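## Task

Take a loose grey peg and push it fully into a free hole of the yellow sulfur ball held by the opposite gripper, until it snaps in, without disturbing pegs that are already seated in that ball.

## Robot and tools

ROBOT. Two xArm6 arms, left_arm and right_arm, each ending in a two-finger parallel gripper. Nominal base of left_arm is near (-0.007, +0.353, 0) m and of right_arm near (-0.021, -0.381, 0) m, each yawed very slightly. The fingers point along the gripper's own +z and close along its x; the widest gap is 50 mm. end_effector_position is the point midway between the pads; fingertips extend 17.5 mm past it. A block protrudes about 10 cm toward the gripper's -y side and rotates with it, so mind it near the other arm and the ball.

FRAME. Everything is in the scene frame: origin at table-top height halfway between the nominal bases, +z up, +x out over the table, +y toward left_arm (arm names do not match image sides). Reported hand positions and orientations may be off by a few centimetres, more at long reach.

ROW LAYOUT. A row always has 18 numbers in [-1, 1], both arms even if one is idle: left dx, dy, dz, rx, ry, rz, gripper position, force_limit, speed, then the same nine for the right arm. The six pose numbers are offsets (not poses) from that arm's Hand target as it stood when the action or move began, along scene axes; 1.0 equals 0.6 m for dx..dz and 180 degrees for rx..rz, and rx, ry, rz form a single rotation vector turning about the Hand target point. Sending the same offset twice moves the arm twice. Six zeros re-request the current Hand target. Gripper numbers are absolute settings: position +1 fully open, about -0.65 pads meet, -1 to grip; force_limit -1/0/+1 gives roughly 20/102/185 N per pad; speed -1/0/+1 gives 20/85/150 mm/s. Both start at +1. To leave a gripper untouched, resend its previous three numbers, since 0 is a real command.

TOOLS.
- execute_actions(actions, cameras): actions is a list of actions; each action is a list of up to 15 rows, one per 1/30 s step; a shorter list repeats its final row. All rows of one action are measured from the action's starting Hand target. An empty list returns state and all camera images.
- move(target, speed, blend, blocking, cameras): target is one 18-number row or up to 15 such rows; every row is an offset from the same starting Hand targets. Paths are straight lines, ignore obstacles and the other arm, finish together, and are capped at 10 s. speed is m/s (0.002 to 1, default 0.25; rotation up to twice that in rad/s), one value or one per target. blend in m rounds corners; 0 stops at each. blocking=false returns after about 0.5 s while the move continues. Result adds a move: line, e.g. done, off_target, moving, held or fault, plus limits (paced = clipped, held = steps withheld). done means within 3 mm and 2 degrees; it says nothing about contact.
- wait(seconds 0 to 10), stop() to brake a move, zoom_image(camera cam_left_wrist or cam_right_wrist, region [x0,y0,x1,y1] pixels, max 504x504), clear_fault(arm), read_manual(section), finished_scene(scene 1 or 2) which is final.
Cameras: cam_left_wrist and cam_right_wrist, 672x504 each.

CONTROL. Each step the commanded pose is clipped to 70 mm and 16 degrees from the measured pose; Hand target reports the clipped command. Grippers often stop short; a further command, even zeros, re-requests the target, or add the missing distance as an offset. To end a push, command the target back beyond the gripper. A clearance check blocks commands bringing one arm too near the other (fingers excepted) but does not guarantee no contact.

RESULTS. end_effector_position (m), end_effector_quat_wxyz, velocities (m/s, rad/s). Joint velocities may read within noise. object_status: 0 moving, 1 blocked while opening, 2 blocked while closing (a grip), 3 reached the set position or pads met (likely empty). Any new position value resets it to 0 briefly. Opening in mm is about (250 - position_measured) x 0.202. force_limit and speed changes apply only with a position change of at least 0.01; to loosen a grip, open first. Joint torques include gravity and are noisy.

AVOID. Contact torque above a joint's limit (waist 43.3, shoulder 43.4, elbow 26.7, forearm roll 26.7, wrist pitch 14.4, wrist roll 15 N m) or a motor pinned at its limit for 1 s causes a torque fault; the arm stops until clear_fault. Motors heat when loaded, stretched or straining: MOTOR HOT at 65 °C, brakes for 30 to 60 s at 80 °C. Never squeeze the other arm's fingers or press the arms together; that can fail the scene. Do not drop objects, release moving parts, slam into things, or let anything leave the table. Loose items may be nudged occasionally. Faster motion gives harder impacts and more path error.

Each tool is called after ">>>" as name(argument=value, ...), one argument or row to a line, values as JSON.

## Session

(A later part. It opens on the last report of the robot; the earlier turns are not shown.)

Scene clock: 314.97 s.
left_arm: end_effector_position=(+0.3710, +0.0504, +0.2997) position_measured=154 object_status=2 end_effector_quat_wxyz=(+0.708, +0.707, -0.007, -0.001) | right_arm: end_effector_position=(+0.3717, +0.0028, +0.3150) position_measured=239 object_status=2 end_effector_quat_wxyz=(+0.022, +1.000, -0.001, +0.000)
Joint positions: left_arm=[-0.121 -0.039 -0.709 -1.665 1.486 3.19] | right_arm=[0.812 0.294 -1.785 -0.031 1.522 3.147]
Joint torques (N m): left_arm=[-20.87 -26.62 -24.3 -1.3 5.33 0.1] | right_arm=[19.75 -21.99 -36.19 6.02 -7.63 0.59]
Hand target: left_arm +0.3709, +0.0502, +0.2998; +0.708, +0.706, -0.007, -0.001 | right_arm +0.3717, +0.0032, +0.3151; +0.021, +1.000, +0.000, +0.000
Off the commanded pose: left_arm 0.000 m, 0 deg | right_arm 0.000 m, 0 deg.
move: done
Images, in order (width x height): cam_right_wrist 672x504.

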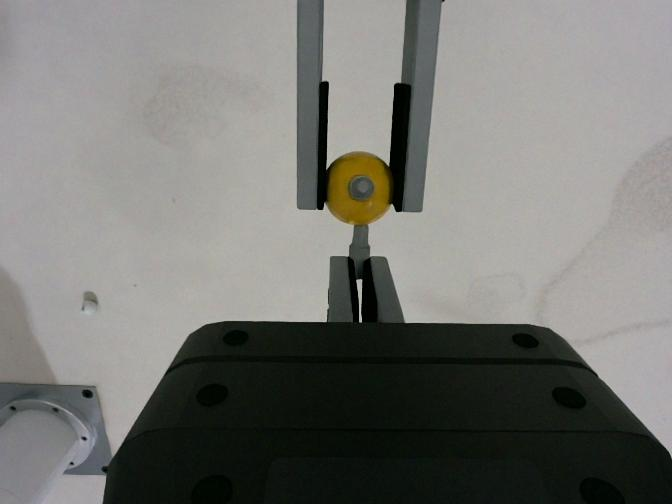

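>>> move(
  target=[
    [0,0,0,0,0,0,-1,1,0, 0.0008,-0.0067,0.001,0,0,0,-1,0,-0.5],
    [0,0,0,0,0,0,-1,1,0, 0.0008,0.0005,0.0003,0,0,0,-1,0,-0.5],
  ],
  cameras=["cam_right_wrist"],
  speed=[0.05,0.02],
)

>>> zoom_image(
  camera="cam_right_wrist",
  region=[290, 130, 430, 290],
)

Scene clock: 326.43 s.
left_arm: end_effector_position=(+0.3710, +0.0504, +0.2997) position_measured=154 object_status=2 end_effector_quat_wxyz=(+0.708, +0.707, -0.006, -0.001) | right_arm: end_effector_position=(+0.3721, +0.0031, +0.3152) position_measured=239 object_status=2 end_effector_quat_wxyz=(+0.022, +1.000, -0.001, +0.000)
Joint positions: left_arm=[-0.121 -0.039 -0.709 -1.665 1.486 3.19] | right_arm=[0.812 0.296 -1.788 -0.031 1.524 3.147]
Joint torques (N m): left_arm=[-24.53 -26.78 -25.45 -1.18 6.23 0.11] | right_arm=[24.18 -21.14 -36.89 7.45 -8.73 0.59]
Hand target: left_arm +0.3709, +0.0502, +0.2998; +0.708, +0.706, -0.007, -0.001 | right_arm +0.3722, +0.0035, +0.3153; +0.021, +1.000, +0.000, +0.000
Off the commanded pose: left_arm 0.000 m, 0 deg | right_arm 0.000 m, 0 deg.
move: done
Images, in order (width x height): cam_right_wrist 672x504.

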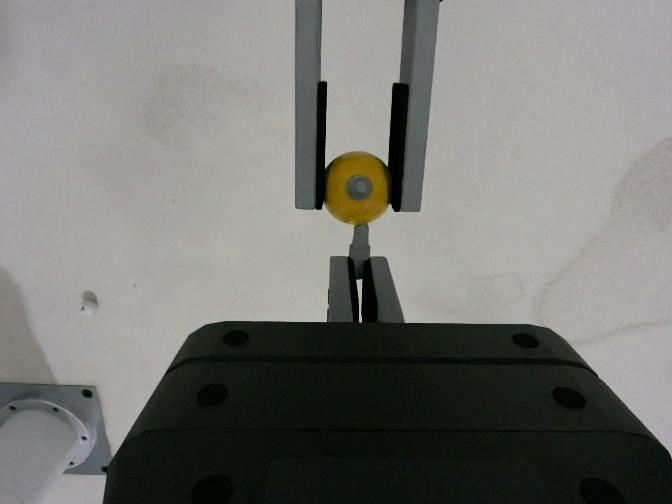

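Scaled by 3.150.

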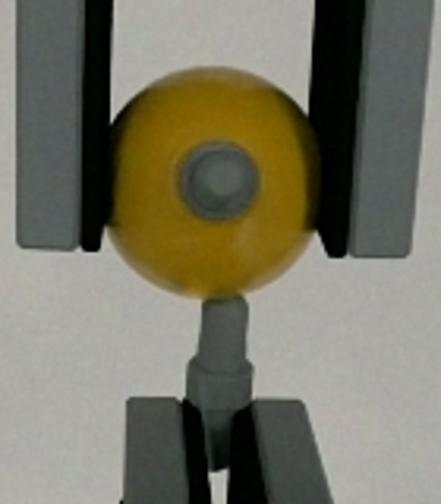

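>>> move(
  target=[
    [0,0,0,0,0,0,-1,1,0, -0.0015,-0.0067,0.0036,0,0,0,-1,0,-0.5],
    [0,0,0,0,0,0,-1,1,0, -0.0015,-0.001,0.003,0,0,0,-1,0,-0.5],
  ],
  cameras=["cam_right_wrist"],
  speed=[0.05,0.02],
)

>>> zoom_image(
  camera="cam_right_wrist",
  region=[290, 130, 430, 290],
)

Scene clock: 337.20 s.
left_arm: end_effector_position=(+0.3710, +0.0503, +0.2997) position_measured=154 object_status=2 end_effector_quat_wxyz=(+0.708, +0.707, -0.007, -0.001) | right_arm: end_effector_position=(+0.3713, +0.0026, +0.3170) position_measured=239 object_status=2 end_effector_quat_wxyz=(+0.022, +1.000, -0.001, +0.000)
Joint positions: left_arm=[-0.121 -0.039 -0.709 -1.665 1.486 3.19] | right_arm=[0.812 0.293 -1.789 -0.031 1.527 3.147]
Joint torques (N m): left_arm=[-17.44 -23.26 -26.06 -1.47 4.76 -0.02] | right_arm=[20 -21.25 -33.74 6.29 -6.61 0.61]
Hand target: left_arm +0.3709, +0.0502, +0.2998; +0.708, +0.706, -0.007, -0.001 | right_arm +0.3713, +0.0029, +0.3171; +0.021, +1.000, +0.000, +0.000
Off the commanded pose: left_arm 0.000 m, 0 deg | right_arm 0.000 m, 0 deg.
move: done
Images, in order (width x height): cam_right_wrist 672x504.

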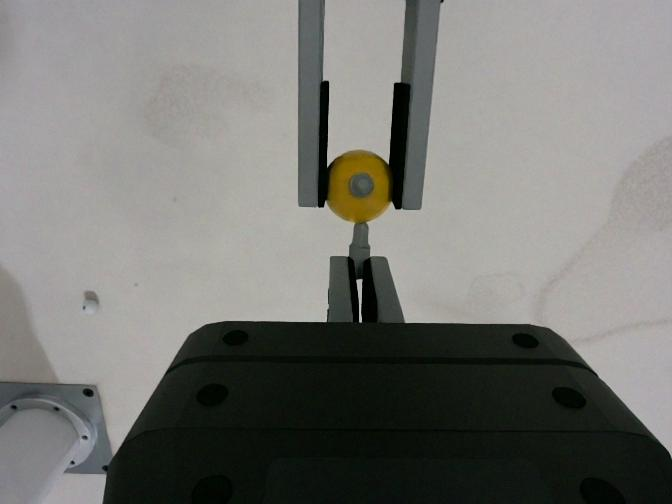

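Scaled by 3.150.

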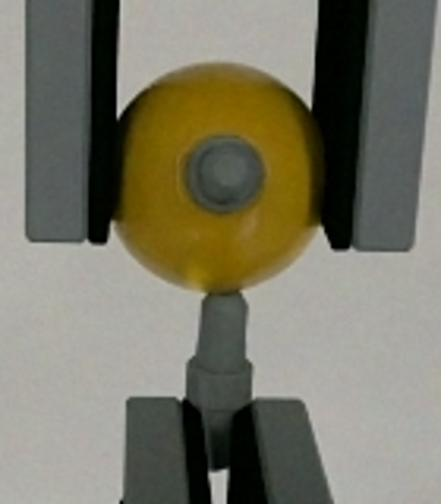

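>>> move(
  target=[
    [0,0,0,0,0,0,-1,1,0, -0.0003,-0.0067,0.0018,0,0,0,-1,0,-0.5],
    [0,0,0,0,0,0,-1,1,0, -0.0003,-0.0017,0.0018,0,0,0,-1,0,-0.5],
  ],
  cameras=["all"],
  speed=[0.05,0.02],
)

>>> zoom_image(
  camera="cam_right_wrist",
  region=[290, 130, 430, 290],
)

>>> zoom_image(
  camera="cam_left_wrist",
  region=[300, 220, 420, 320],
)

Scene clock: 368.07 s.
left_arm: end_effector_position=(+0.3709, +0.0503, +0.2997) position_measured=154 object_status=2 end_effector_quat_wxyz=(+0.708, +0.706, -0.007, -0.001) | right_arm: end_effector_position=(+0.3711, +0.0017, +0.3182) position_measured=239 object_status=2 end_effector_quat_wxyz=(+0.022, +1.000, +0.000, +0.000)
Joint positions: left_arm=[-0.121 -0.039 -0.709 -1.665 1.486 3.19] | right_arm=[0.811 0.29 -1.788 -0.03 1.529 3.146]
Joint torques (N m): left_arm=[-7.67 -23.69 -23.93 -0.97 2.91 0.07] | right_arm=[10.99 -21.81 -30.3 2.94 -3.65 0.64]
Hand target: left_arm +0.3709, +0.0502, +0.2998; +0.708, +0.706, -0.007, -0.001 | right_arm +0.3711, +0.0019, +0.3182; +0.021, +1.000, +0.000, +0.000
Off the commanded pose: left_arm 0.000 m, 0 deg | right_arm 0.000 m, 0 deg.
move: done

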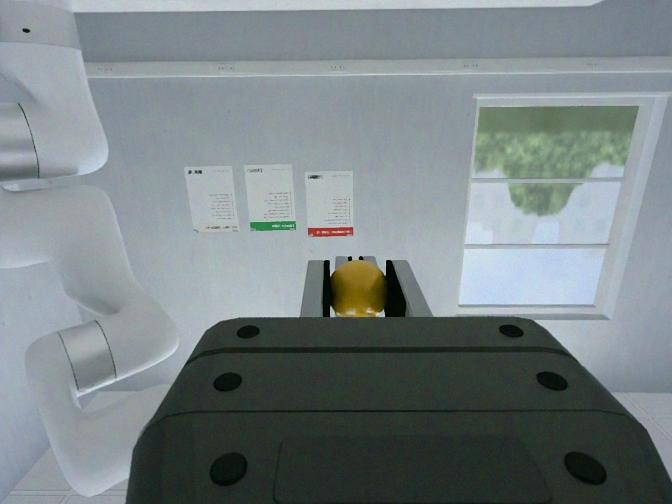

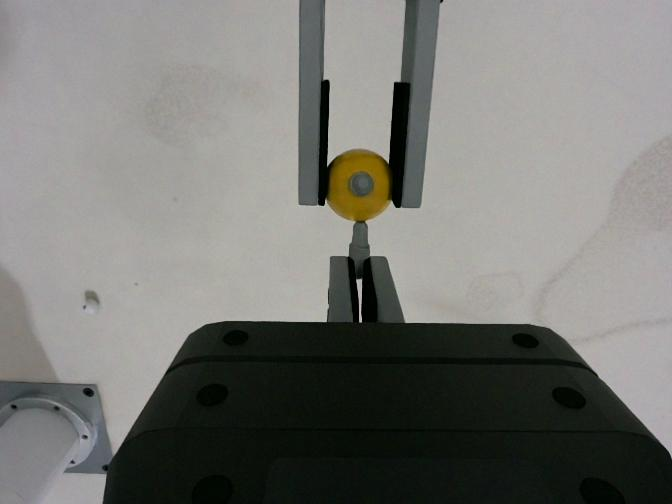

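Scaled by 3.150.

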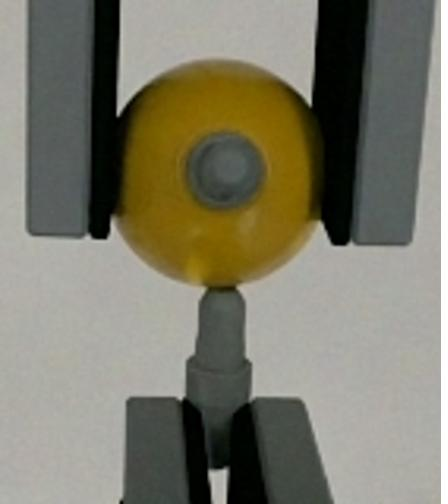

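Scaled by 4.200.

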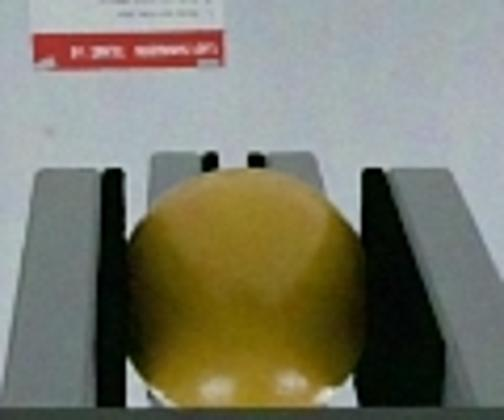

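>>> move(
  target=[
    [0,0,0,0,0,0,-1,1,0, -0.0012,-0.005,-0.0047,0,0,0,-1,0,-0.5],
    [0,0,0,0,0,0,-1,1,0, -0.0012,0.0008,-0.0047,0,0,0,-1,0,-0.5],
  ],
  cameras=["cam_right_wrist"],
  speed=[0.05,0.02],
)

>>> zoom_image(
  camera="cam_right_wrist",
  region=[290, 130, 430, 290],
)

Scene clock: 377.80 s.
left_arm: end_effector_position=(+0.3709, +0.0502, +0.2998) position_measured=154 object_status=2 end_effector_quat_wxyz=(+0.708, +0.706, -0.007, -0.001) | right_arm: end_effector_position=(+0.3703, +0.0024, +0.3153) position_measured=239 object_status=2 end_effector_quat_wxyz=(+0.021, +1.000, +0.000, +0.000)
Joint positions: left_arm=[-0.121 -0.039 -0.709 -1.665 1.486 3.19] | right_arm=[0.813 0.288 -1.777 -0.03 1.52 3.147]
Joint torques (N m): left_arm=[-2.9 -24.17 -20.52 -1.38 1.93 0.04] | right_arm=[2 -24.34 -30.39 0.46 -2.5 0.68]
Hand target: left_arm +0.3709, +0.0502, +0.2998; +0.708, +0.706, -0.007, -0.001 | right_arm +0.3704, +0.0023, +0.3154; +0.021, +1.000, +0.000, +0.000
Off the commanded pose: left_arm 0.000 m, 0 deg | right_arm 0.000 m, 0 deg.
move: done
Images, in order (width x height): cam_right_wrist 672x504.

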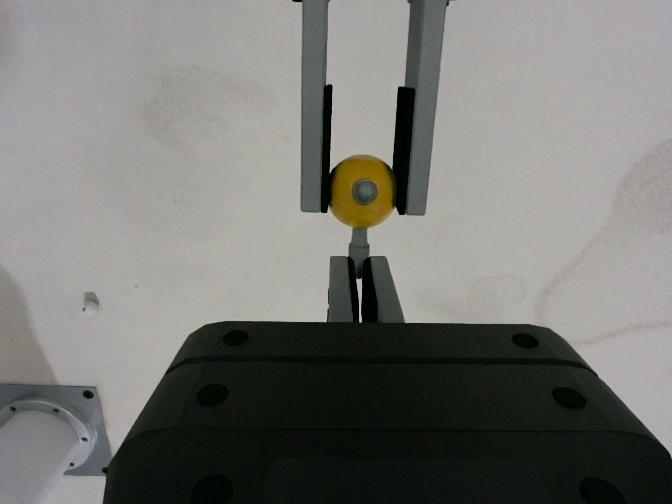

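Scaled by 3.150.

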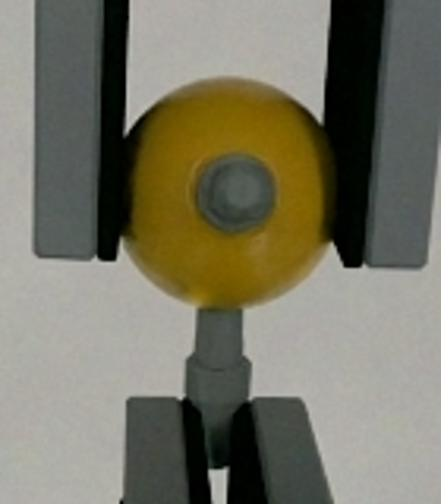

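>>> move(
  target=[0,0,0,0,0,0,-1,1,0, 0,0.0075,-0.0006,0,0,0,-1,0,-0.5],
  cameras=["cam_right_wrist"],
  speed=0.02,
)

>>> zoom_image(
  camera="cam_right_wrist",
  region=[290, 130, 430, 290],
)

Scene clock: 382.03 s.
left_arm: end_effector_position=(+0.3708, +0.0502, +0.2998) position_measured=154 object_status=2 end_effector_quat_wxyz=(+0.708, +0.706, -0.007, -0.001) | right_arm: end_effector_position=(+0.3704, +0.0068, +0.3150) position_measured=239 object_status=2 end_effector_quat_wxyz=(+0.021, +1.000, +0.000, +0.000)
Joint positions: left_arm=[-0.121 -0.039 -0.709 -1.665 1.486 3.19] | right_arm=[0.818 0.301 -1.794 -0.03 1.524 3.153]
Joint torques (N m): left_arm=[-0.57 -22.09 -19.38 -0.57 1.24 0.01] | right_arm=[3.15 -25.06 -31.03 0.47 -1.71 0.65]
Hand target: left_arm +0.3709, +0.0502, +0.2998; +0.708, +0.706, -0.007, -0.001 | right_arm +0.3704, +0.0068, +0.3150; +0.021, +1.000, +0.000, +0.000
Off the commanded pose: left_arm 0.000 m, 0 deg | right_arm 0.000 m, 0 deg.
move: done
Images, in order (width x height): cam_right_wrist 672x504.

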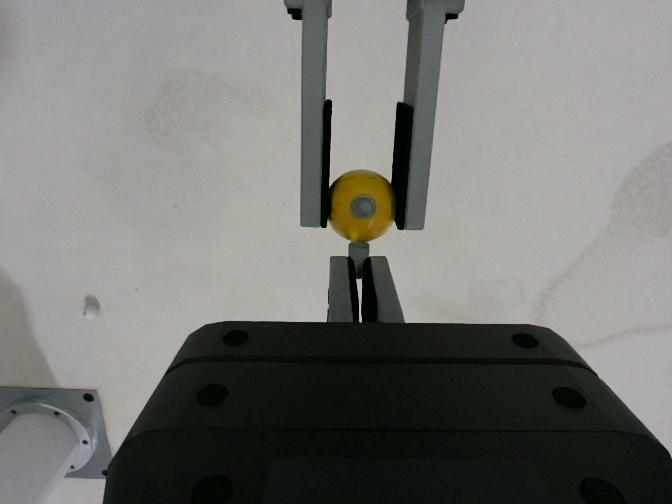

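Scaled by 3.150.

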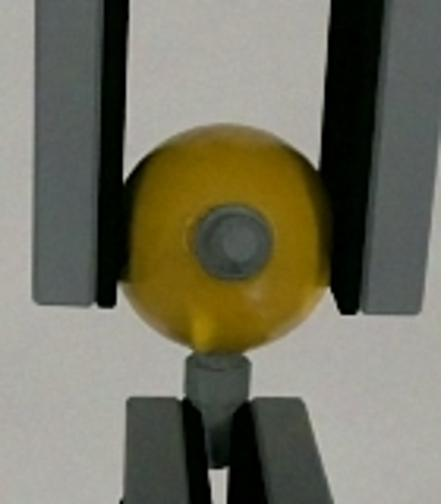

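>>> move(
  target=[0,0,0,0,0,0,-1,1,0, 0,0.005,-0.0004,0,0,0,-1,0,-0.5],
  cameras=["cam_right_wrist"],
  speed=0.02,
)

>>> zoom_image(
  camera="cam_right_wrist",
  region=[290, 130, 430, 290],
)

Scene clock: 384.50 s.
left_arm: end_effector_position=(+0.3709, +0.0503, +0.2997) position_measured=154 object_status=2 end_effector_quat_wxyz=(+0.708, +0.706, -0.007, -0.001) | right_arm: end_effector_position=(+0.3704, +0.0097, +0.3147) position_measured=239 object_status=2 end_effector_quat_wxyz=(+0.022, +1.000, +0.000, +0.000)
Joint positions: left_arm=[-0.121 -0.039 -0.709 -1.665 1.486 3.19] | right_arm=[0.822 0.31 -1.806 -0.03 1.527 3.157]
Joint torques (N m): left_arm=[-7.43 -20.87 -20.15 -0.56 1.63 0] | right_arm=[11.32 -24.99 -34.24 2.68 -4.16 0.69]
Hand target: left_arm +0.3709, +0.0502, +0.2998; +0.708, +0.706, -0.007, -0.001 | right_arm +0.3704, +0.0098, +0.3148; +0.021, +1.000, +0.000, +0.000
Off the commanded pose: left_arm 0.000 m, 0 deg | right_arm 0.000 m, 0 deg.
move: done
Images, in order (width x height): cam_right_wrist 672x504.

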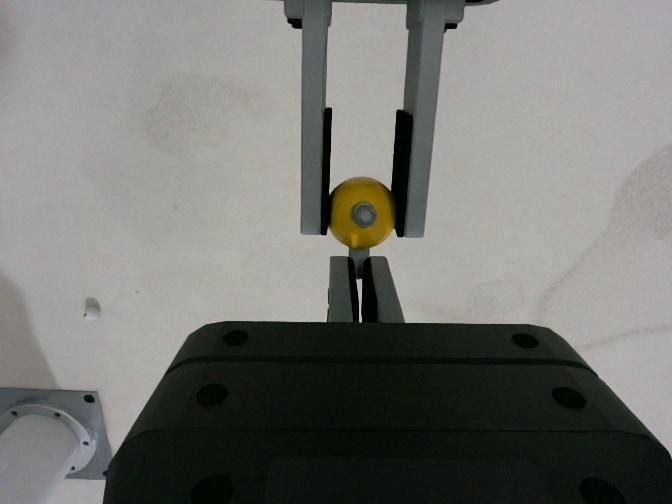

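Scaled by 3.150.

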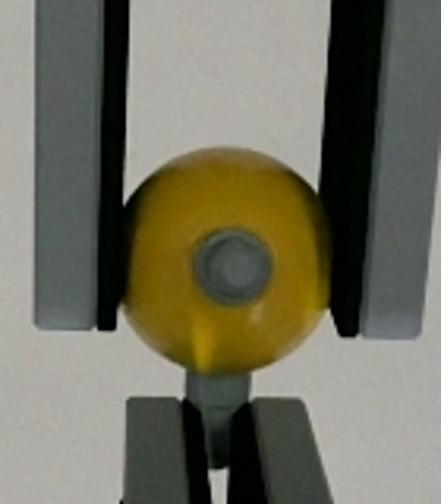

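>>> move(
  target=[0,0,0,0,0,0,-1,1,0, 0,0.0033,-0.0003,0,0,0,-1,0,-0.5],
  cameras=["cam_right_wrist"],
  speed=0.02,
)

>>> zoom_image(
  camera="cam_right_wrist",
  region=[290, 130, 430, 290],
)

Scene clock: 389.40 s.
left_arm: end_effector_position=(+0.3710, +0.0503, +0.2997) position_measured=154 object_status=2 end_effector_quat_wxyz=(+0.708, +0.707, -0.007, -0.001) | right_arm: end_effector_position=(+0.3706, +0.0114, +0.3145) position_measured=239 object_status=2 end_effector_quat_wxyz=(+0.022, +1.000, -0.001, +0.000)
Joint positions: left_arm=[-0.121 -0.039 -0.709 -1.665 1.486 3.19] | right_arm=[0.824 0.316 -1.814 -0.03 1.529 3.159]
Joint torques (N m): left_arm=[-26.73 -20.77 -24.3 -0.96 5.67 0.06] | right_arm=[27.28 -23.75 -41.78 9.22 -9.79 0.68]
Hand target: left_arm +0.3709, +0.0502, +0.2998; +0.708, +0.706, -0.007, -0.001 | right_arm +0.3704, +0.0118, +0.3146; +0.021, +1.000, +0.000, +0.000
Off the commanded pose: left_arm 0.000 m, 0 deg | right_arm 0.001 m, 0 deg.
move: done
Images, in order (width x height): cam_right_wrist 672x504.

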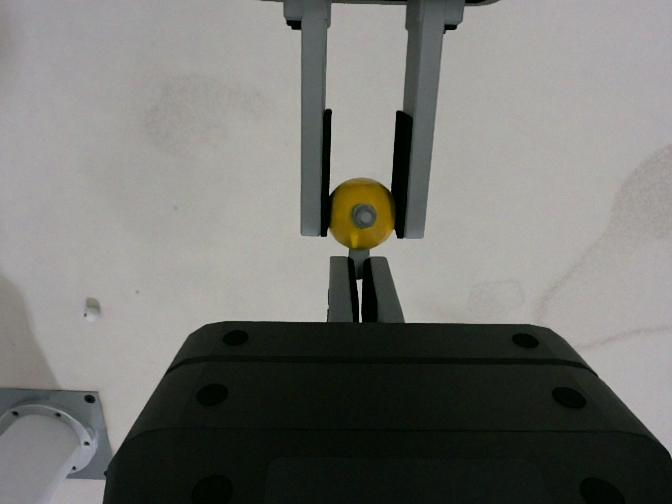

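Scaled by 3.150.

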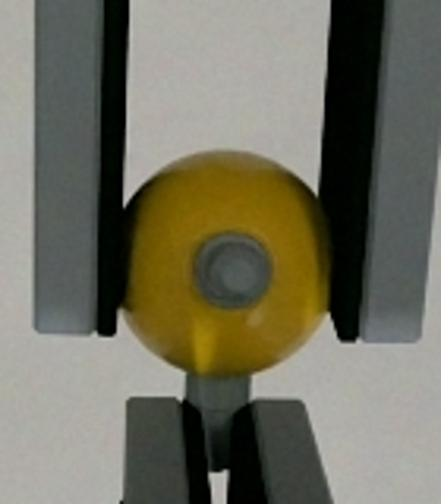

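>>> move(
  target=[0,0,0,0,0,0,-1,1,0, 0,0.0023,-0.0002,0,0,0,-1,0,-0.5],
  cameras=["cam_right_wrist"],
  speed=0.02,
)

>>> zoom_image(
  camera="cam_right_wrist",
  region=[290, 130, 430, 290],
)

Scene clock: 393.23 s.
left_arm: end_effector_position=(+0.3711, +0.0505, +0.2997) position_measured=154 object_status=2 end_effector_quat_wxyz=(+0.708, +0.706, -0.006, -0.001) | right_arm: end_effector_position=(+0.3707, +0.0120, +0.3143) position_measured=239 object_status=2 end_effector_quat_wxyz=(+0.022, +1.000, -0.001, -0.001)
Joint positions: left_arm=[-0.121 -0.039 -0.709 -1.665 1.486 3.19] | right_arm=[0.825 0.32 -1.819 -0.03 1.532 3.161]
Joint torques (N m): left_arm=[-29.96 -22.13 -25.16 -1.51 6.31 -0.08] | right_arm=[33.22 -21.95 -42.2 10.14 -11.13 0.62]
Hand target: left_arm +0.3709, +0.0502, +0.2998; +0.708, +0.706, -0.007, -0.001 | right_arm +0.3704, +0.0132, +0.3145; +0.021, +1.000, +0.000, +0.000
Off the commanded pose: left_arm 0.000 m, 0 deg | right_arm 0.001 m, 0 deg.
move: done
Images, in order (width x height): cam_right_wrist 672x504.

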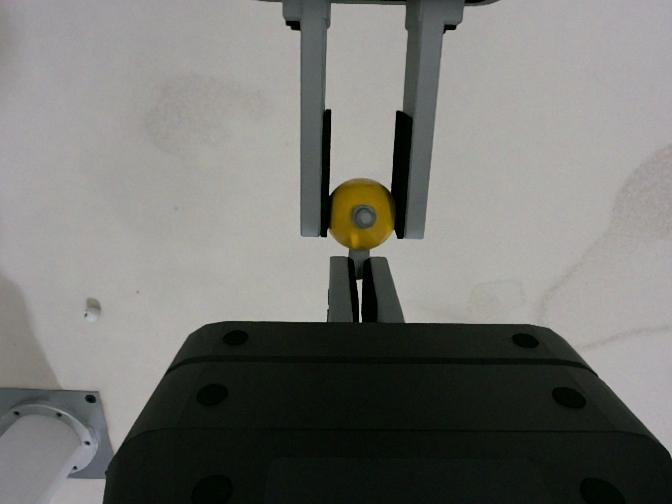

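Scaled by 3.150.

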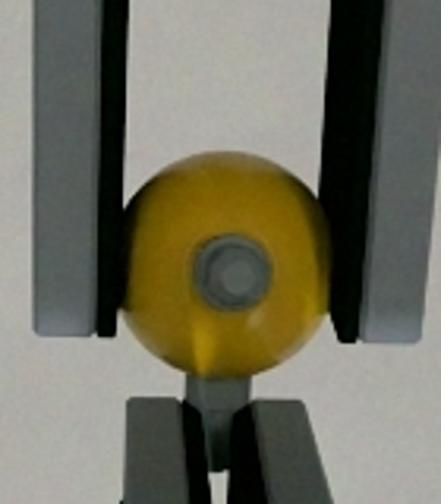

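>>> move(
  target=[0,0,0,0,0,0,-1,1,0, 0,-0.0083,0.0007,0,0,0,-1,0,-0.5],
  cameras=["cam_right_wrist"],
  speed=0.02,
)

>>> zoom_image(
  camera="cam_right_wrist",
  region=[290, 130, 430, 290],
)

Scene clock: 395.40 s.
left_arm: end_effector_position=(+0.3707, +0.0500, +0.2999) position_measured=154 object_status=2 end_effector_quat_wxyz=(+0.708, +0.706, -0.007, -0.002) | right_arm: end_effector_position=(+0.3704, +0.0085, +0.3150) position_measured=239 object_status=2 end_effector_quat_wxyz=(+0.021, +1.000, +0.000, +0.000)
Joint positions: left_arm=[-0.122 -0.04 -0.709 -1.665 1.487 3.19] | right_arm=[0.821 0.305 -1.8 -0.03 1.524 3.155]
Joint torques (N m): left_arm=[1.47 -23.51 -17.26 -0.3 0.86 -0.07] | right_arm=[-3.82 -27.8 -29.35 -1.22 -1.68 -0.68]
Hand target: left_arm +0.3709, +0.0502, +0.2998; +0.708, +0.706, -0.007, -0.001 | right_arm +0.3704, +0.0082, +0.3149; +0.021, +1.000, +0.000, +0.000
Off the commanded pose: left_arm 0.000 m, 0 deg | right_arm 0.000 m, 0 deg.
move: done
Images, in order (width x height): cam_right_wrist 672x504.

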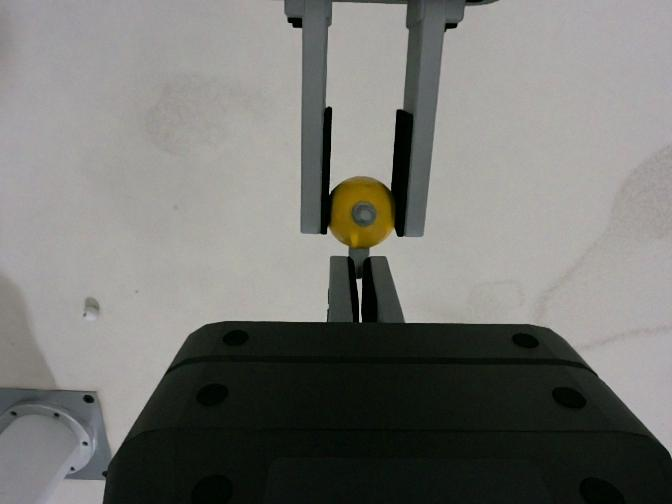

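Scaled by 3.150.

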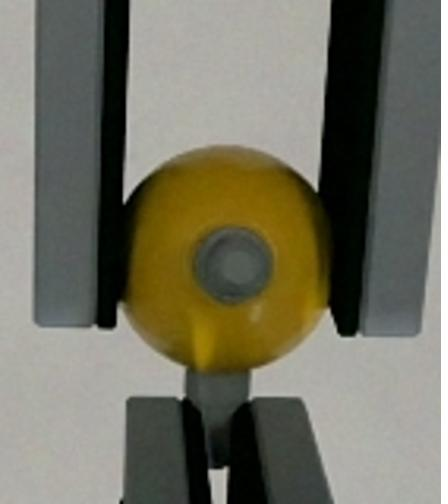

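>>> move(
  target=[0,0,0,0,0,0,-1,1,0, 0,-0.0013,0.0001,0,0,0,-1,0,-0.5],
  cameras=["cam_right_wrist"],
  speed=0.02,
)

>>> zoom_image(
  camera="cam_right_wrist",
  region=[290, 130, 430, 290],
)

Scene clock: 397.80 s.
left_arm: end_effector_position=(+0.3709, +0.0502, +0.2997) position_measured=154 object_status=2 end_effector_quat_wxyz=(+0.708, +0.706, -0.007, -0.001) | right_arm: end_effector_position=(+0.3704, +0.0074, +0.3149) position_measured=239 object_status=2 end_effector_quat_wxyz=(+0.021, +1.000, +0.000, +0.000)
Joint positions: left_arm=[-0.121 -0.039 -0.709 -1.665 1.486 3.19] | right_arm=[0.819 0.303 -1.796 -0.03 1.524 3.154]
Joint torques (N m): left_arm=[2.8 -19.91 -18.74 -0.33 0.18 0.03] | right_arm=[-2.73 -27.36 -28.2 -0.72 -1.8 -0.68]
Hand target: left_arm +0.3709, +0.0502, +0.2998; +0.708, +0.706, -0.007, -0.001 | right_arm +0.3704, +0.0074, +0.3149; +0.021, +1.000, +0.000, +0.000
Off the commanded pose: left_arm 0.000 m, 0 deg | right_arm 0.000 m, 0 deg.
move: done
Images, in order (width x height): cam_right_wrist 672x504.

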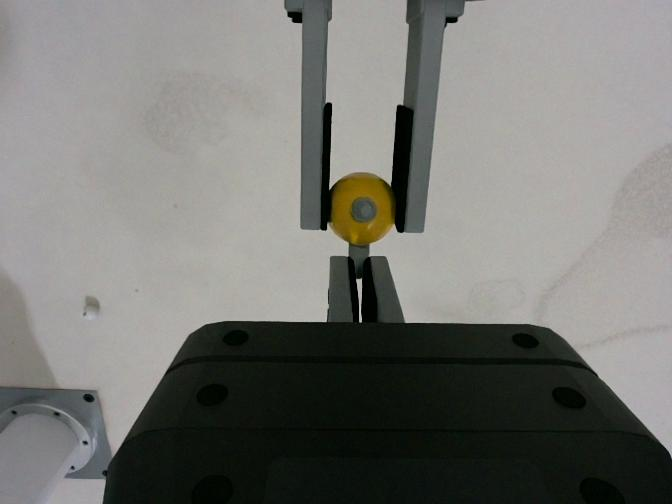

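Scaled by 3.150.

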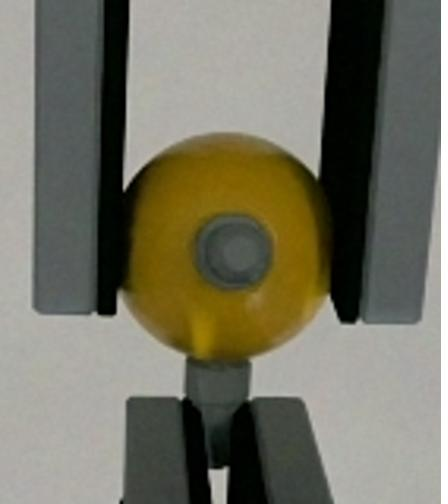

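>>> move(
  target=[
    [0,0,0,0,0,0,-1,1,0, 0,0.0095,-0.0008,0,0,0,-1,0,-0.5],
    [0,0,0,0,0,0,-1,1,0, 0,0.0122,-0.0009,0,0,0,-1,0,-0.5],
  ],
  cameras=["cam_right_wrist"],
  speed=[0.03,0.01],
  blend=[0.001,0],
)

>>> zoom_image(
  camera="cam_right_wrist",
  region=[290, 130, 430, 290],
)

Scene clock: 405.90 s.
left_arm: end_effector_position=(+0.3713, +0.0508, +0.2997) position_measured=154 object_status=2 end_effector_quat_wxyz=(+0.708, +0.707, -0.006, -0.001) | right_arm: end_effector_position=(+0.3709, +0.0127, +0.3142) position_measured=239 object_status=2 end_effector_quat_wxyz=(+0.023, +1.000, -0.002, -0.001)
Joint positions: left_arm=[-0.12 -0.039 -0.709 -1.665 1.486 3.19] | right_arm=[0.825 0.325 -1.826 -0.031 1.536 3.163]
Joint torques (N m): left_arm=[-34.58 -22.17 -28.2 -2.25 8 -0.01] | right_arm=[38.81 -21.64 -43.7 12.05 -12.35 0.66]
Hand target: left_arm +0.3709, +0.0502, +0.2998; +0.708, +0.706, -0.007, -0.001 | right_arm +0.3704, +0.0148, +0.3144; +0.021, +1.000, +0.000, +0.000
Off the commanded pose: left_arm 0.001 m, 0 deg | right_arm 0.002 m, 0 deg.
move: done; blend cut to 0.0008 m at target 1
Images, in order (width x height): cam_right_wrist 672x504.

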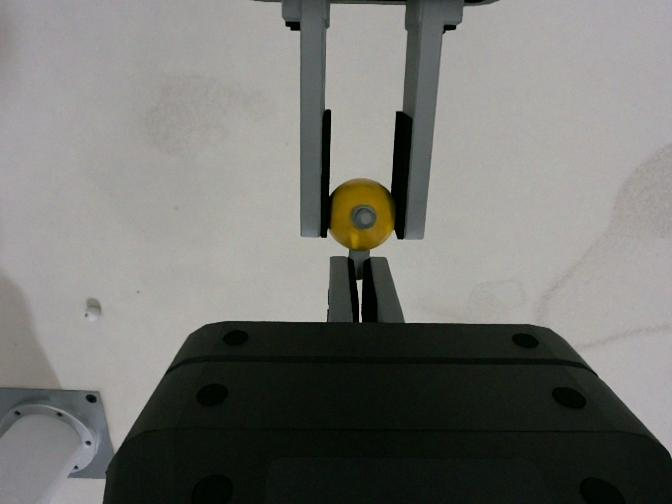

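Scaled by 3.150.

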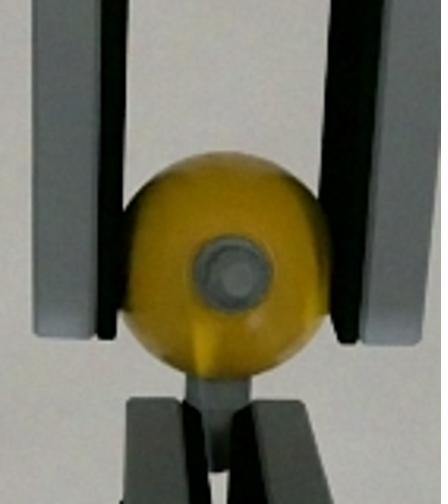

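>>> move(
  target=[
    [0,0,0,0,0,0,-1,1,0, 0,-0.006,0.0002,0.0111,0,0,-1,0,-0.5],
    [0,0,0,0,0,0,-1,1,0, 0,-0.0044,0.0012,-0.0111,0,0,-1,0,-0.5],
    [0,0,0,0,0,0,-1,1,0, 0.0008,-0.0052,0.0004,0,0,0.0111,-1,0,-0.5],
    [0,0,0,0,0,0,-1,1,0, -0.0008,-0.0052,0.0004,0,0,-0.0111,-1,0,-0.5],
    [0,0,0,0,0,0,-1,1,0, 0,-0.0052,0.0004,0,0,0,-1,0,-0.5],
  ],
  cameras=["cam_right_wrist"],
  speed=0.03,
  blend=[0.0003,0.0003,0.0003,0.0003,0],
)

>>> zoom_image(
  camera="cam_right_wrist",
  region=[290, 130, 430, 290],
)

Scene clock: 418.17 s.
left_arm: end_effector_position=(+0.3709, +0.0503, +0.2998) position_measured=154 object_status=2 end_effector_quat_wxyz=(+0.708, +0.706, -0.007, -0.001) | right_arm: end_effector_position=(+0.3704, +0.0113, +0.3146) position_measured=239 object_status=2 end_effector_quat_wxyz=(+0.022, +1.000, -0.001, +0.000)
Joint positions: left_arm=[-0.121 -0.039 -0.709 -1.665 1.486 3.19] | right_arm=[0.824 0.315 -1.813 -0.03 1.529 3.159]
Joint torques (N m): left_arm=[-26.76 -21.52 -24.92 -1.77 4.63 0] | right_arm=[25.52 -23.59 -40.79 8.4 -9.97 -0.91]
Hand target: left_arm +0.3709, +0.0502, +0.2998; +0.708, +0.706, -0.007, -0.001 | right_arm +0.3704, +0.0116, +0.3146; +0.021, +1.000, +0.000, +0.000
Off the commanded pose: left_arm 0.000 m, 0 deg | right_arm 0.000 m, 0 deg.
move: done
Images, in order (width x height): cam_right_wrist 672x504.

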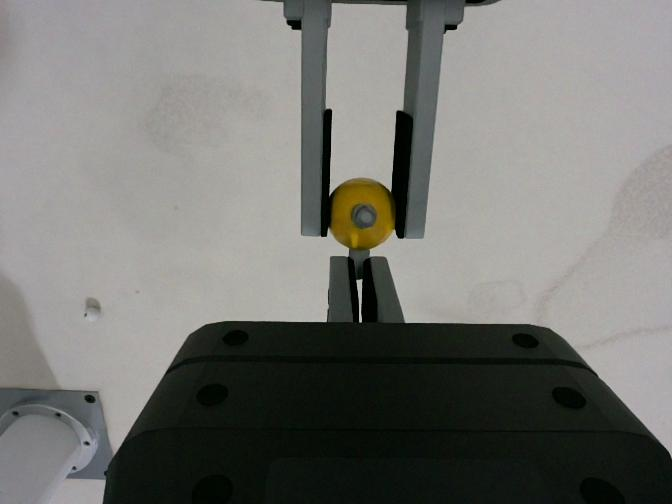

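Scaled by 3.150.

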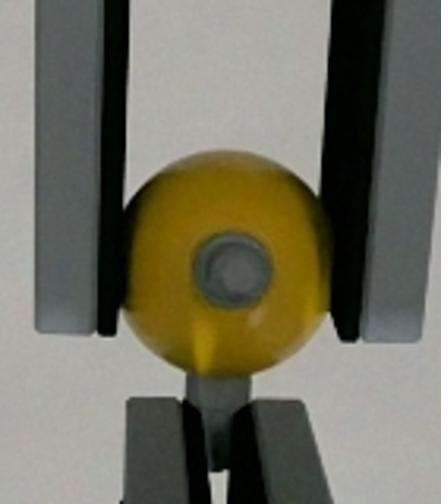

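>>> move(
  target=[0,0,0,0,0,0,-1,1,0, 0,-0.007,0.0006,0,0,0,-1,0,-0.5],
  cameras=["cam_right_wrist"],
  speed=0.03,
)

>>> zoom_image(
  camera="cam_right_wrist",
  region=[290, 130, 430, 290],
)

Scene clock: 420.80 s.
left_arm: end_effector_position=(+0.3708, +0.0501, +0.2998) position_measured=154 object_status=2 end_effector_quat_wxyz=(+0.708, +0.706, -0.007, -0.002) | right_arm: end_effector_position=(+0.3704, +0.0076, +0.3151) position_measured=239 object_status=2 end_effector_quat_wxyz=(+0.021, +1.000, +0.000, +0.000) end_effector_velocity=(+0.000, -0.003, +0.001) end_effector_angular_velocity=(-0.004, +0.001, -0.003)
Joint positions: left_arm=[-0.122 -0.039 -0.709 -1.665 1.487 3.19] | right_arm=[0.819 0.303 -1.797 -0.03 1.524 3.154]
Joint velocities: left_arm=[within noise] | right_arm=[-0.003 -0.002 0.001 -0.002 0.005 0]
Joint torques (N m): left_arm=[3.93 -23 -17.14 0.19 0.21 0.07] | right_arm=[-4.61 -27.96 -28.74 -1.82 -0.86 -0.66]
Hand target: left_arm +0.3709, +0.0502, +0.2998; +0.708, +0.706, -0.007, -0.001 | right_arm +0.3704, +0.0074, +0.3150; +0.021, +1.000, +0.000, +0.000
Off the commanded pose: left_arm 0.000 m, 0 deg | right_arm 0.000 m, 0 deg.
move: done
Images, in order (width x height): cam_right_wrist 672x504.

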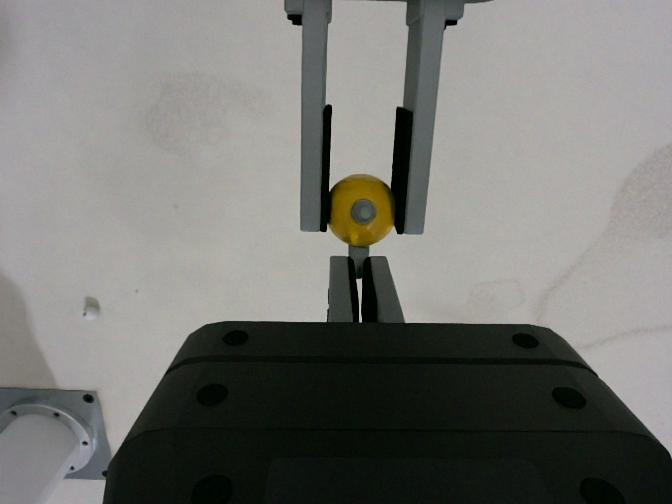

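Scaled by 3.150.

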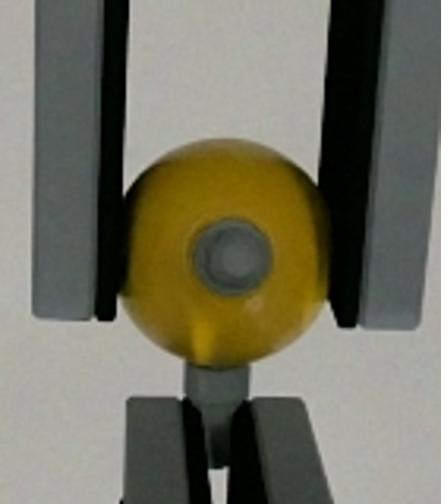

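>>> move(
  target=[
    [0,0,0,0,0,0,-1,1,0, 0,0.0067,-0.0005,0,0,0,-1,0,-0.5],
    [0,0,0,0,0,0,-1,1,0, 0,0.0035,-0.0003,0,0,0,-1,0,-0.5],
    [0,0,0,0,0,0,-1,1,0, 0,0.0035,-0.0003,0,0,0,0.0,0,-0.5],
    [0,0,0,0,0,0,-1,1,0, 0,0.0035,0.1,0,0,0,0.0,0,-0.5],
  ],
  cameras=["cam_right_wrist"],
  speed=[0.03,0.03,0.03,0.1],
)

>>> zoom_image(
  camera="cam_right_wrist",
  region=[290, 130, 430, 290],
)

Scene clock: 434.47 s.
left_arm: end_effector_position=(+0.3709, +0.0502, +0.2998) position_measured=154 object_status=2 end_effector_quat_wxyz=(+0.708, +0.706, -0.007, -0.001) | right_arm: end_effector_position=(+0.3704, +0.0095, +0.3750) position_measured=152 object_status=3 end_effector_quat_wxyz=(+0.021, +1.000, +0.000, +0.000)
Joint positions: left_arm=[-0.121 -0.039 -0.709 -1.665 1.486 3.19] | right_arm=[0.823 0.382 -2.087 -0.03 1.735 3.151]
Joint torques (N m): left_arm=[2.45 -23.93 -22.27 -0.63 1.59 0.17] | right_arm=[2.23 -23.46 -25.9 -0.65 -0.99 -0.71]
Hand target: left_arm +0.3709, +0.0502, +0.2998; +0.708, +0.706, -0.007, -0.001 | right_arm +0.3704, +0.0095, +0.3750; +0.021, +1.000, +0.000, +0.000
Off the commanded pose: left_arm 0.000 m, 0 deg | right_arm 0.000 m, 0 deg.
move: done
Images, in order (width x height): cam_right_wrist 672x504.

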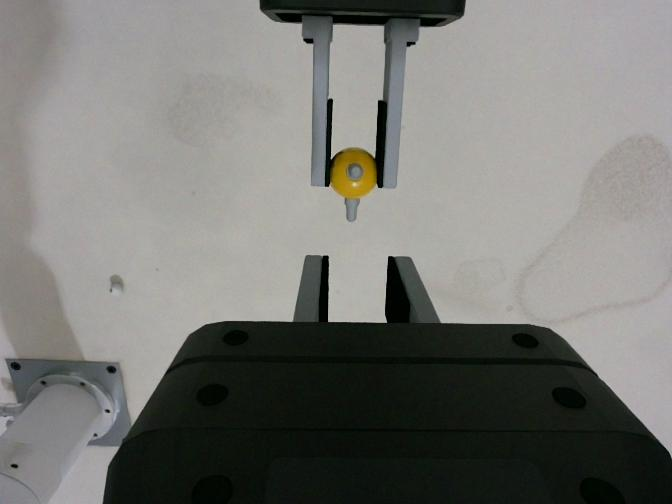

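Scaled by 3.150.

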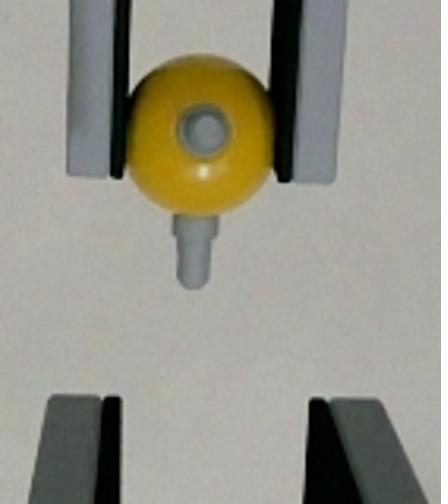

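>>> move(
  target=[
    [0,0,0,0,0,0,-1,1,0, 0,-0.1,0,0.2,0,0,0.0,0,-0.5],
    [0,0,0,0,0,0,-1,1,0, 0,-0.1,-0.14,0.4028,0,0,0.0,0,-0.5],
  ],
  cameras=["cam_right_wrist"],
  speed=0.25,
  blend=[0.02,0],
)

>>> zoom_image(
  camera="cam_right_wrist",
  region=[310, 110, 400, 220],
)

Scene clock: 439.87 s.
left_arm: end_effector_position=(+0.3709, +0.0502, +0.2998) position_measured=154 object_status=2 end_effector_quat_wxyz=(+0.708, +0.706, -0.007, -0.001) | right_arm: end_effector_position=(+0.3704, -0.0505, +0.2910) position_measured=152 object_status=3 end_effector_quat_wxyz=(-0.574, +0.819, +0.000, +0.000)
Joint positions: left_arm=[-0.121 -0.039 -0.709 -1.665 1.486 3.19] | right_arm=[0.329 -0.115 -0.824 1.45 1.127 1.806]
Joint torques (N m): left_arm=[2.52 -23.44 -22.28 -0.66 1.52 0.18] | right_arm=[-1.63 -14.72 -24.83 1.17 0.99 -0.83]
Hand target: left_arm +0.3709, +0.0502, +0.2998; +0.708, +0.706, -0.007, -0.001 | right_arm +0.3704, -0.0505, +0.2910; -0.574, +0.819, +0.000, +0.000
Off the commanded pose: left_arm 0.000 m, 0 deg | right_arm 0.000 m, 0 deg.
move: done
Images, in order (width x height): cam_right_wrist 672x504.

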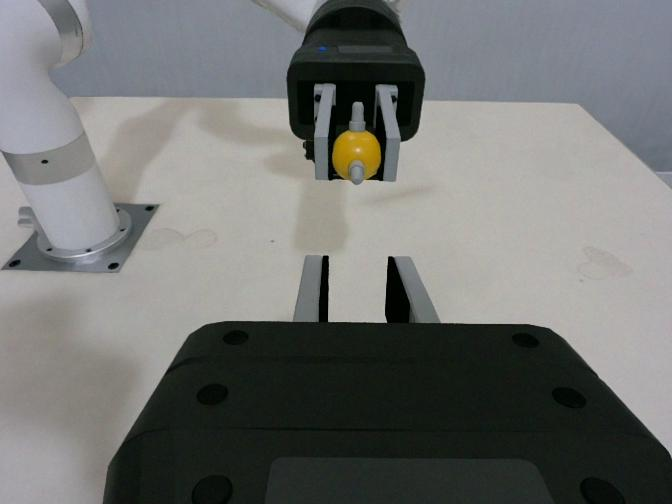

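Scaled by 4.582.

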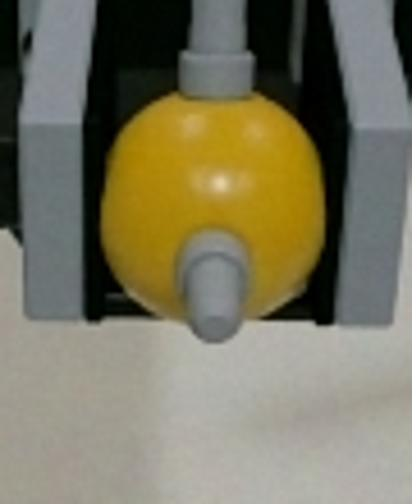

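>>> move(
  target=[-0.1333,0,0,0,0,0,-1,1,0, -0.1333,-0.008,0.0167,0.0833,0,0,0.0,0,-0.5],
  cameras=["all"],
  speed=0.1,
)

>>> zoom_image(
  camera="cam_right_wrist",
  region=[300, 120, 420, 240],
)

>>> zoom_image(
  camera="cam_left_wrist",
  region=[300, 200, 420, 320],
)

Scene clock: 450.23 s.
left_arm: end_effector_position=(+0.2909, +0.0502, +0.2998) position_measured=154 object_status=2 end_effector_quat_wxyz=(+0.708, +0.706, -0.007, -0.001) | right_arm: end_effector_position=(+0.2904, -0.0553, +0.3010) position_measured=152 object_status=3 end_effector_quat_wxyz=(-0.676, +0.737, +0.000, +0.000)
Joint positions: left_arm=[-0.165 -0.311 -0.436 -1.697 1.458 3.195] | right_arm=[0.307 -0.307 -0.507 1.704 1.306 1.595]
Joint torques (N m): left_arm=[-1.87 -19.8 -21 -1.89 1.47 -0.36] | right_arm=[-1.82 -12.48 -23.34 1.38 1.71 -0.71]
Hand target: left_arm +0.2909, +0.0502, +0.2998; +0.708, +0.706, -0.007, -0.001 | right_arm +0.2904, -0.0553, +0.3010; -0.676, +0.737, +0.000, +0.000
Off the commanded pose: left_arm 0.000 m, 0 deg | right_arm 0.000 m, 0 deg.
move: done

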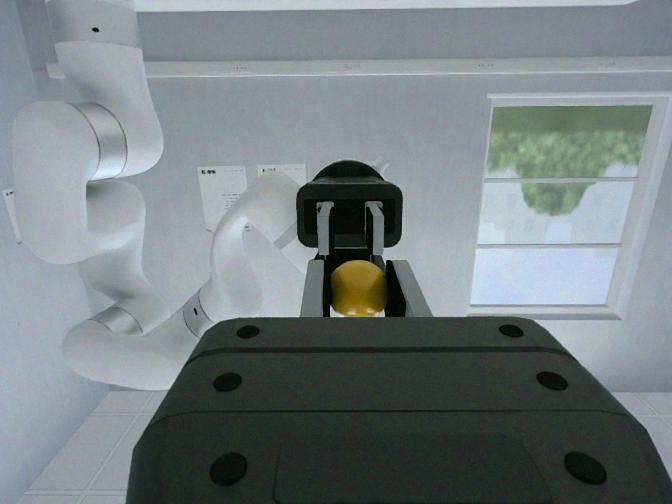

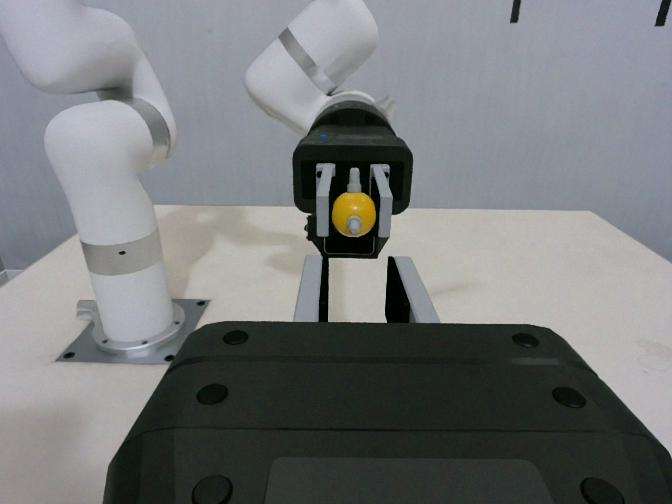

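Scaled by 4.200.

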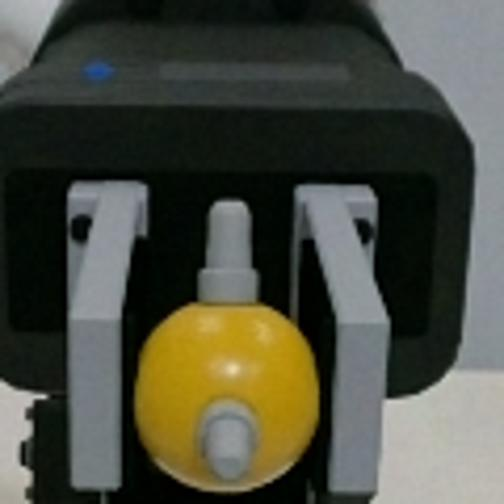

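Scaled by 4.200.

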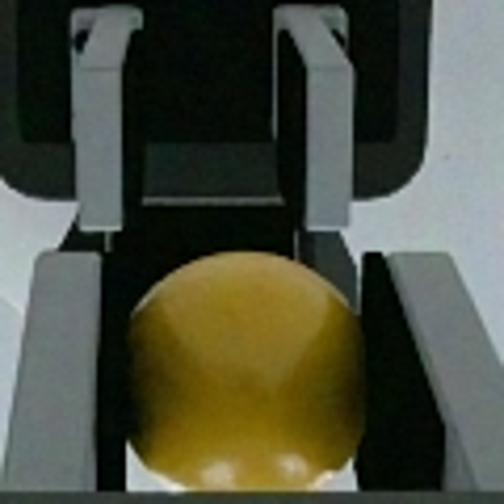

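>>> zoom_image(
  camera="cam_right_wrist",
  region=[330, 190, 380, 245],
)

Scaled by 9.164.

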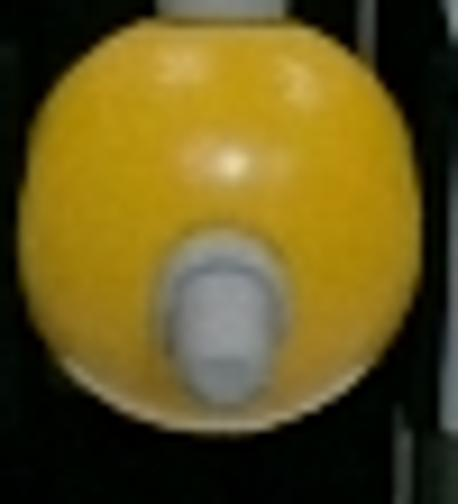

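>>> move(
  target=[0,0,0,0,0,0,-1,1,0, -0.0005,0.0612,0.0005,0.0139,0,-0.011,0.0,0,-0.5],
  cameras=["all"],
  speed=0.1,
)

>>> zoom_image(
  camera="cam_right_wrist",
  region=[310, 180, 410, 280],
)

>>> zoom_image(
  camera="cam_left_wrist",
  region=[300, 200, 420, 320],
)

Scene clock: 459.50 s.
left_arm: end_effector_position=(+0.2909, +0.0502, +0.2998) position_measured=154 object_status=2 end_effector_quat_wxyz=(+0.708, +0.706, -0.007, -0.001) | right_arm: end_effector_position=(+0.2901, -0.0186, +0.3013) position_measured=152 object_status=3 end_effector_quat_wxyz=(+0.692, -0.722, +0.013, -0.011)
Joint positions: left_arm=[-0.165 -0.311 -0.436 -1.697 1.458 3.195] | right_arm=[0.438 -0.264 -0.521 1.868 1.227 1.53]
Joint torques (N m): left_arm=[-1.65 -19.54 -21.1 -1.84 1.63 -0.33] | right_arm=[1.92 -11.19 -25.18 1.39 1.1 -0.73]
Hand target: left_arm +0.2909, +0.0502, +0.2998; +0.708, +0.706, -0.007, -0.001 | right_arm +0.2901, -0.0185, +0.3013; +0.692, -0.722, +0.013, -0.011
Off the commanded pose: left_arm 0.000 m, 0 deg | right_arm 0.000 m, 0 deg.
move: done

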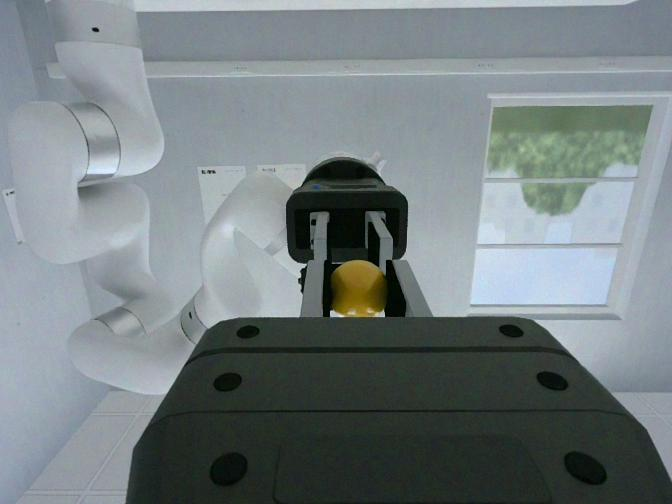

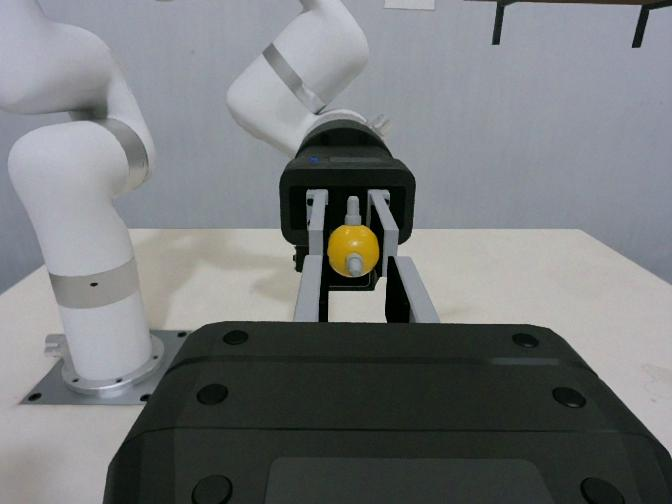

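Scaled by 5.040.

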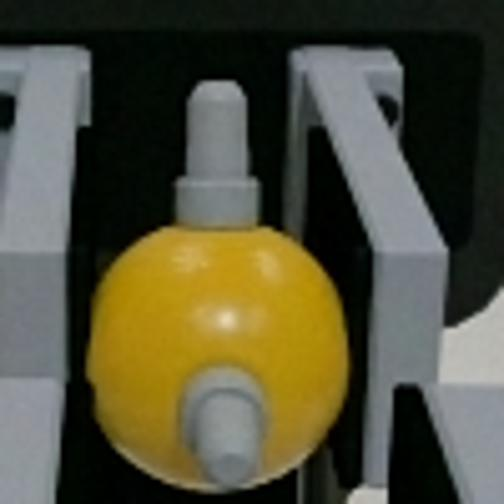

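Scaled by 4.200.

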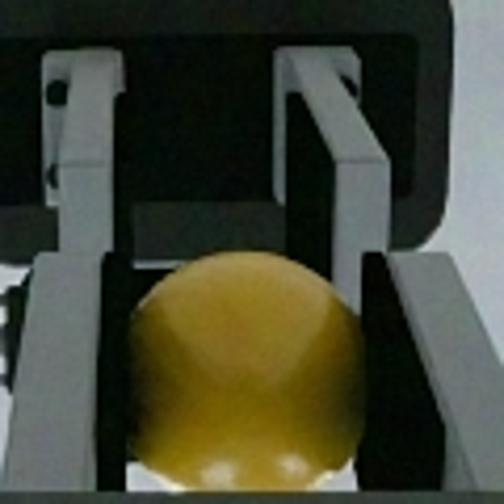

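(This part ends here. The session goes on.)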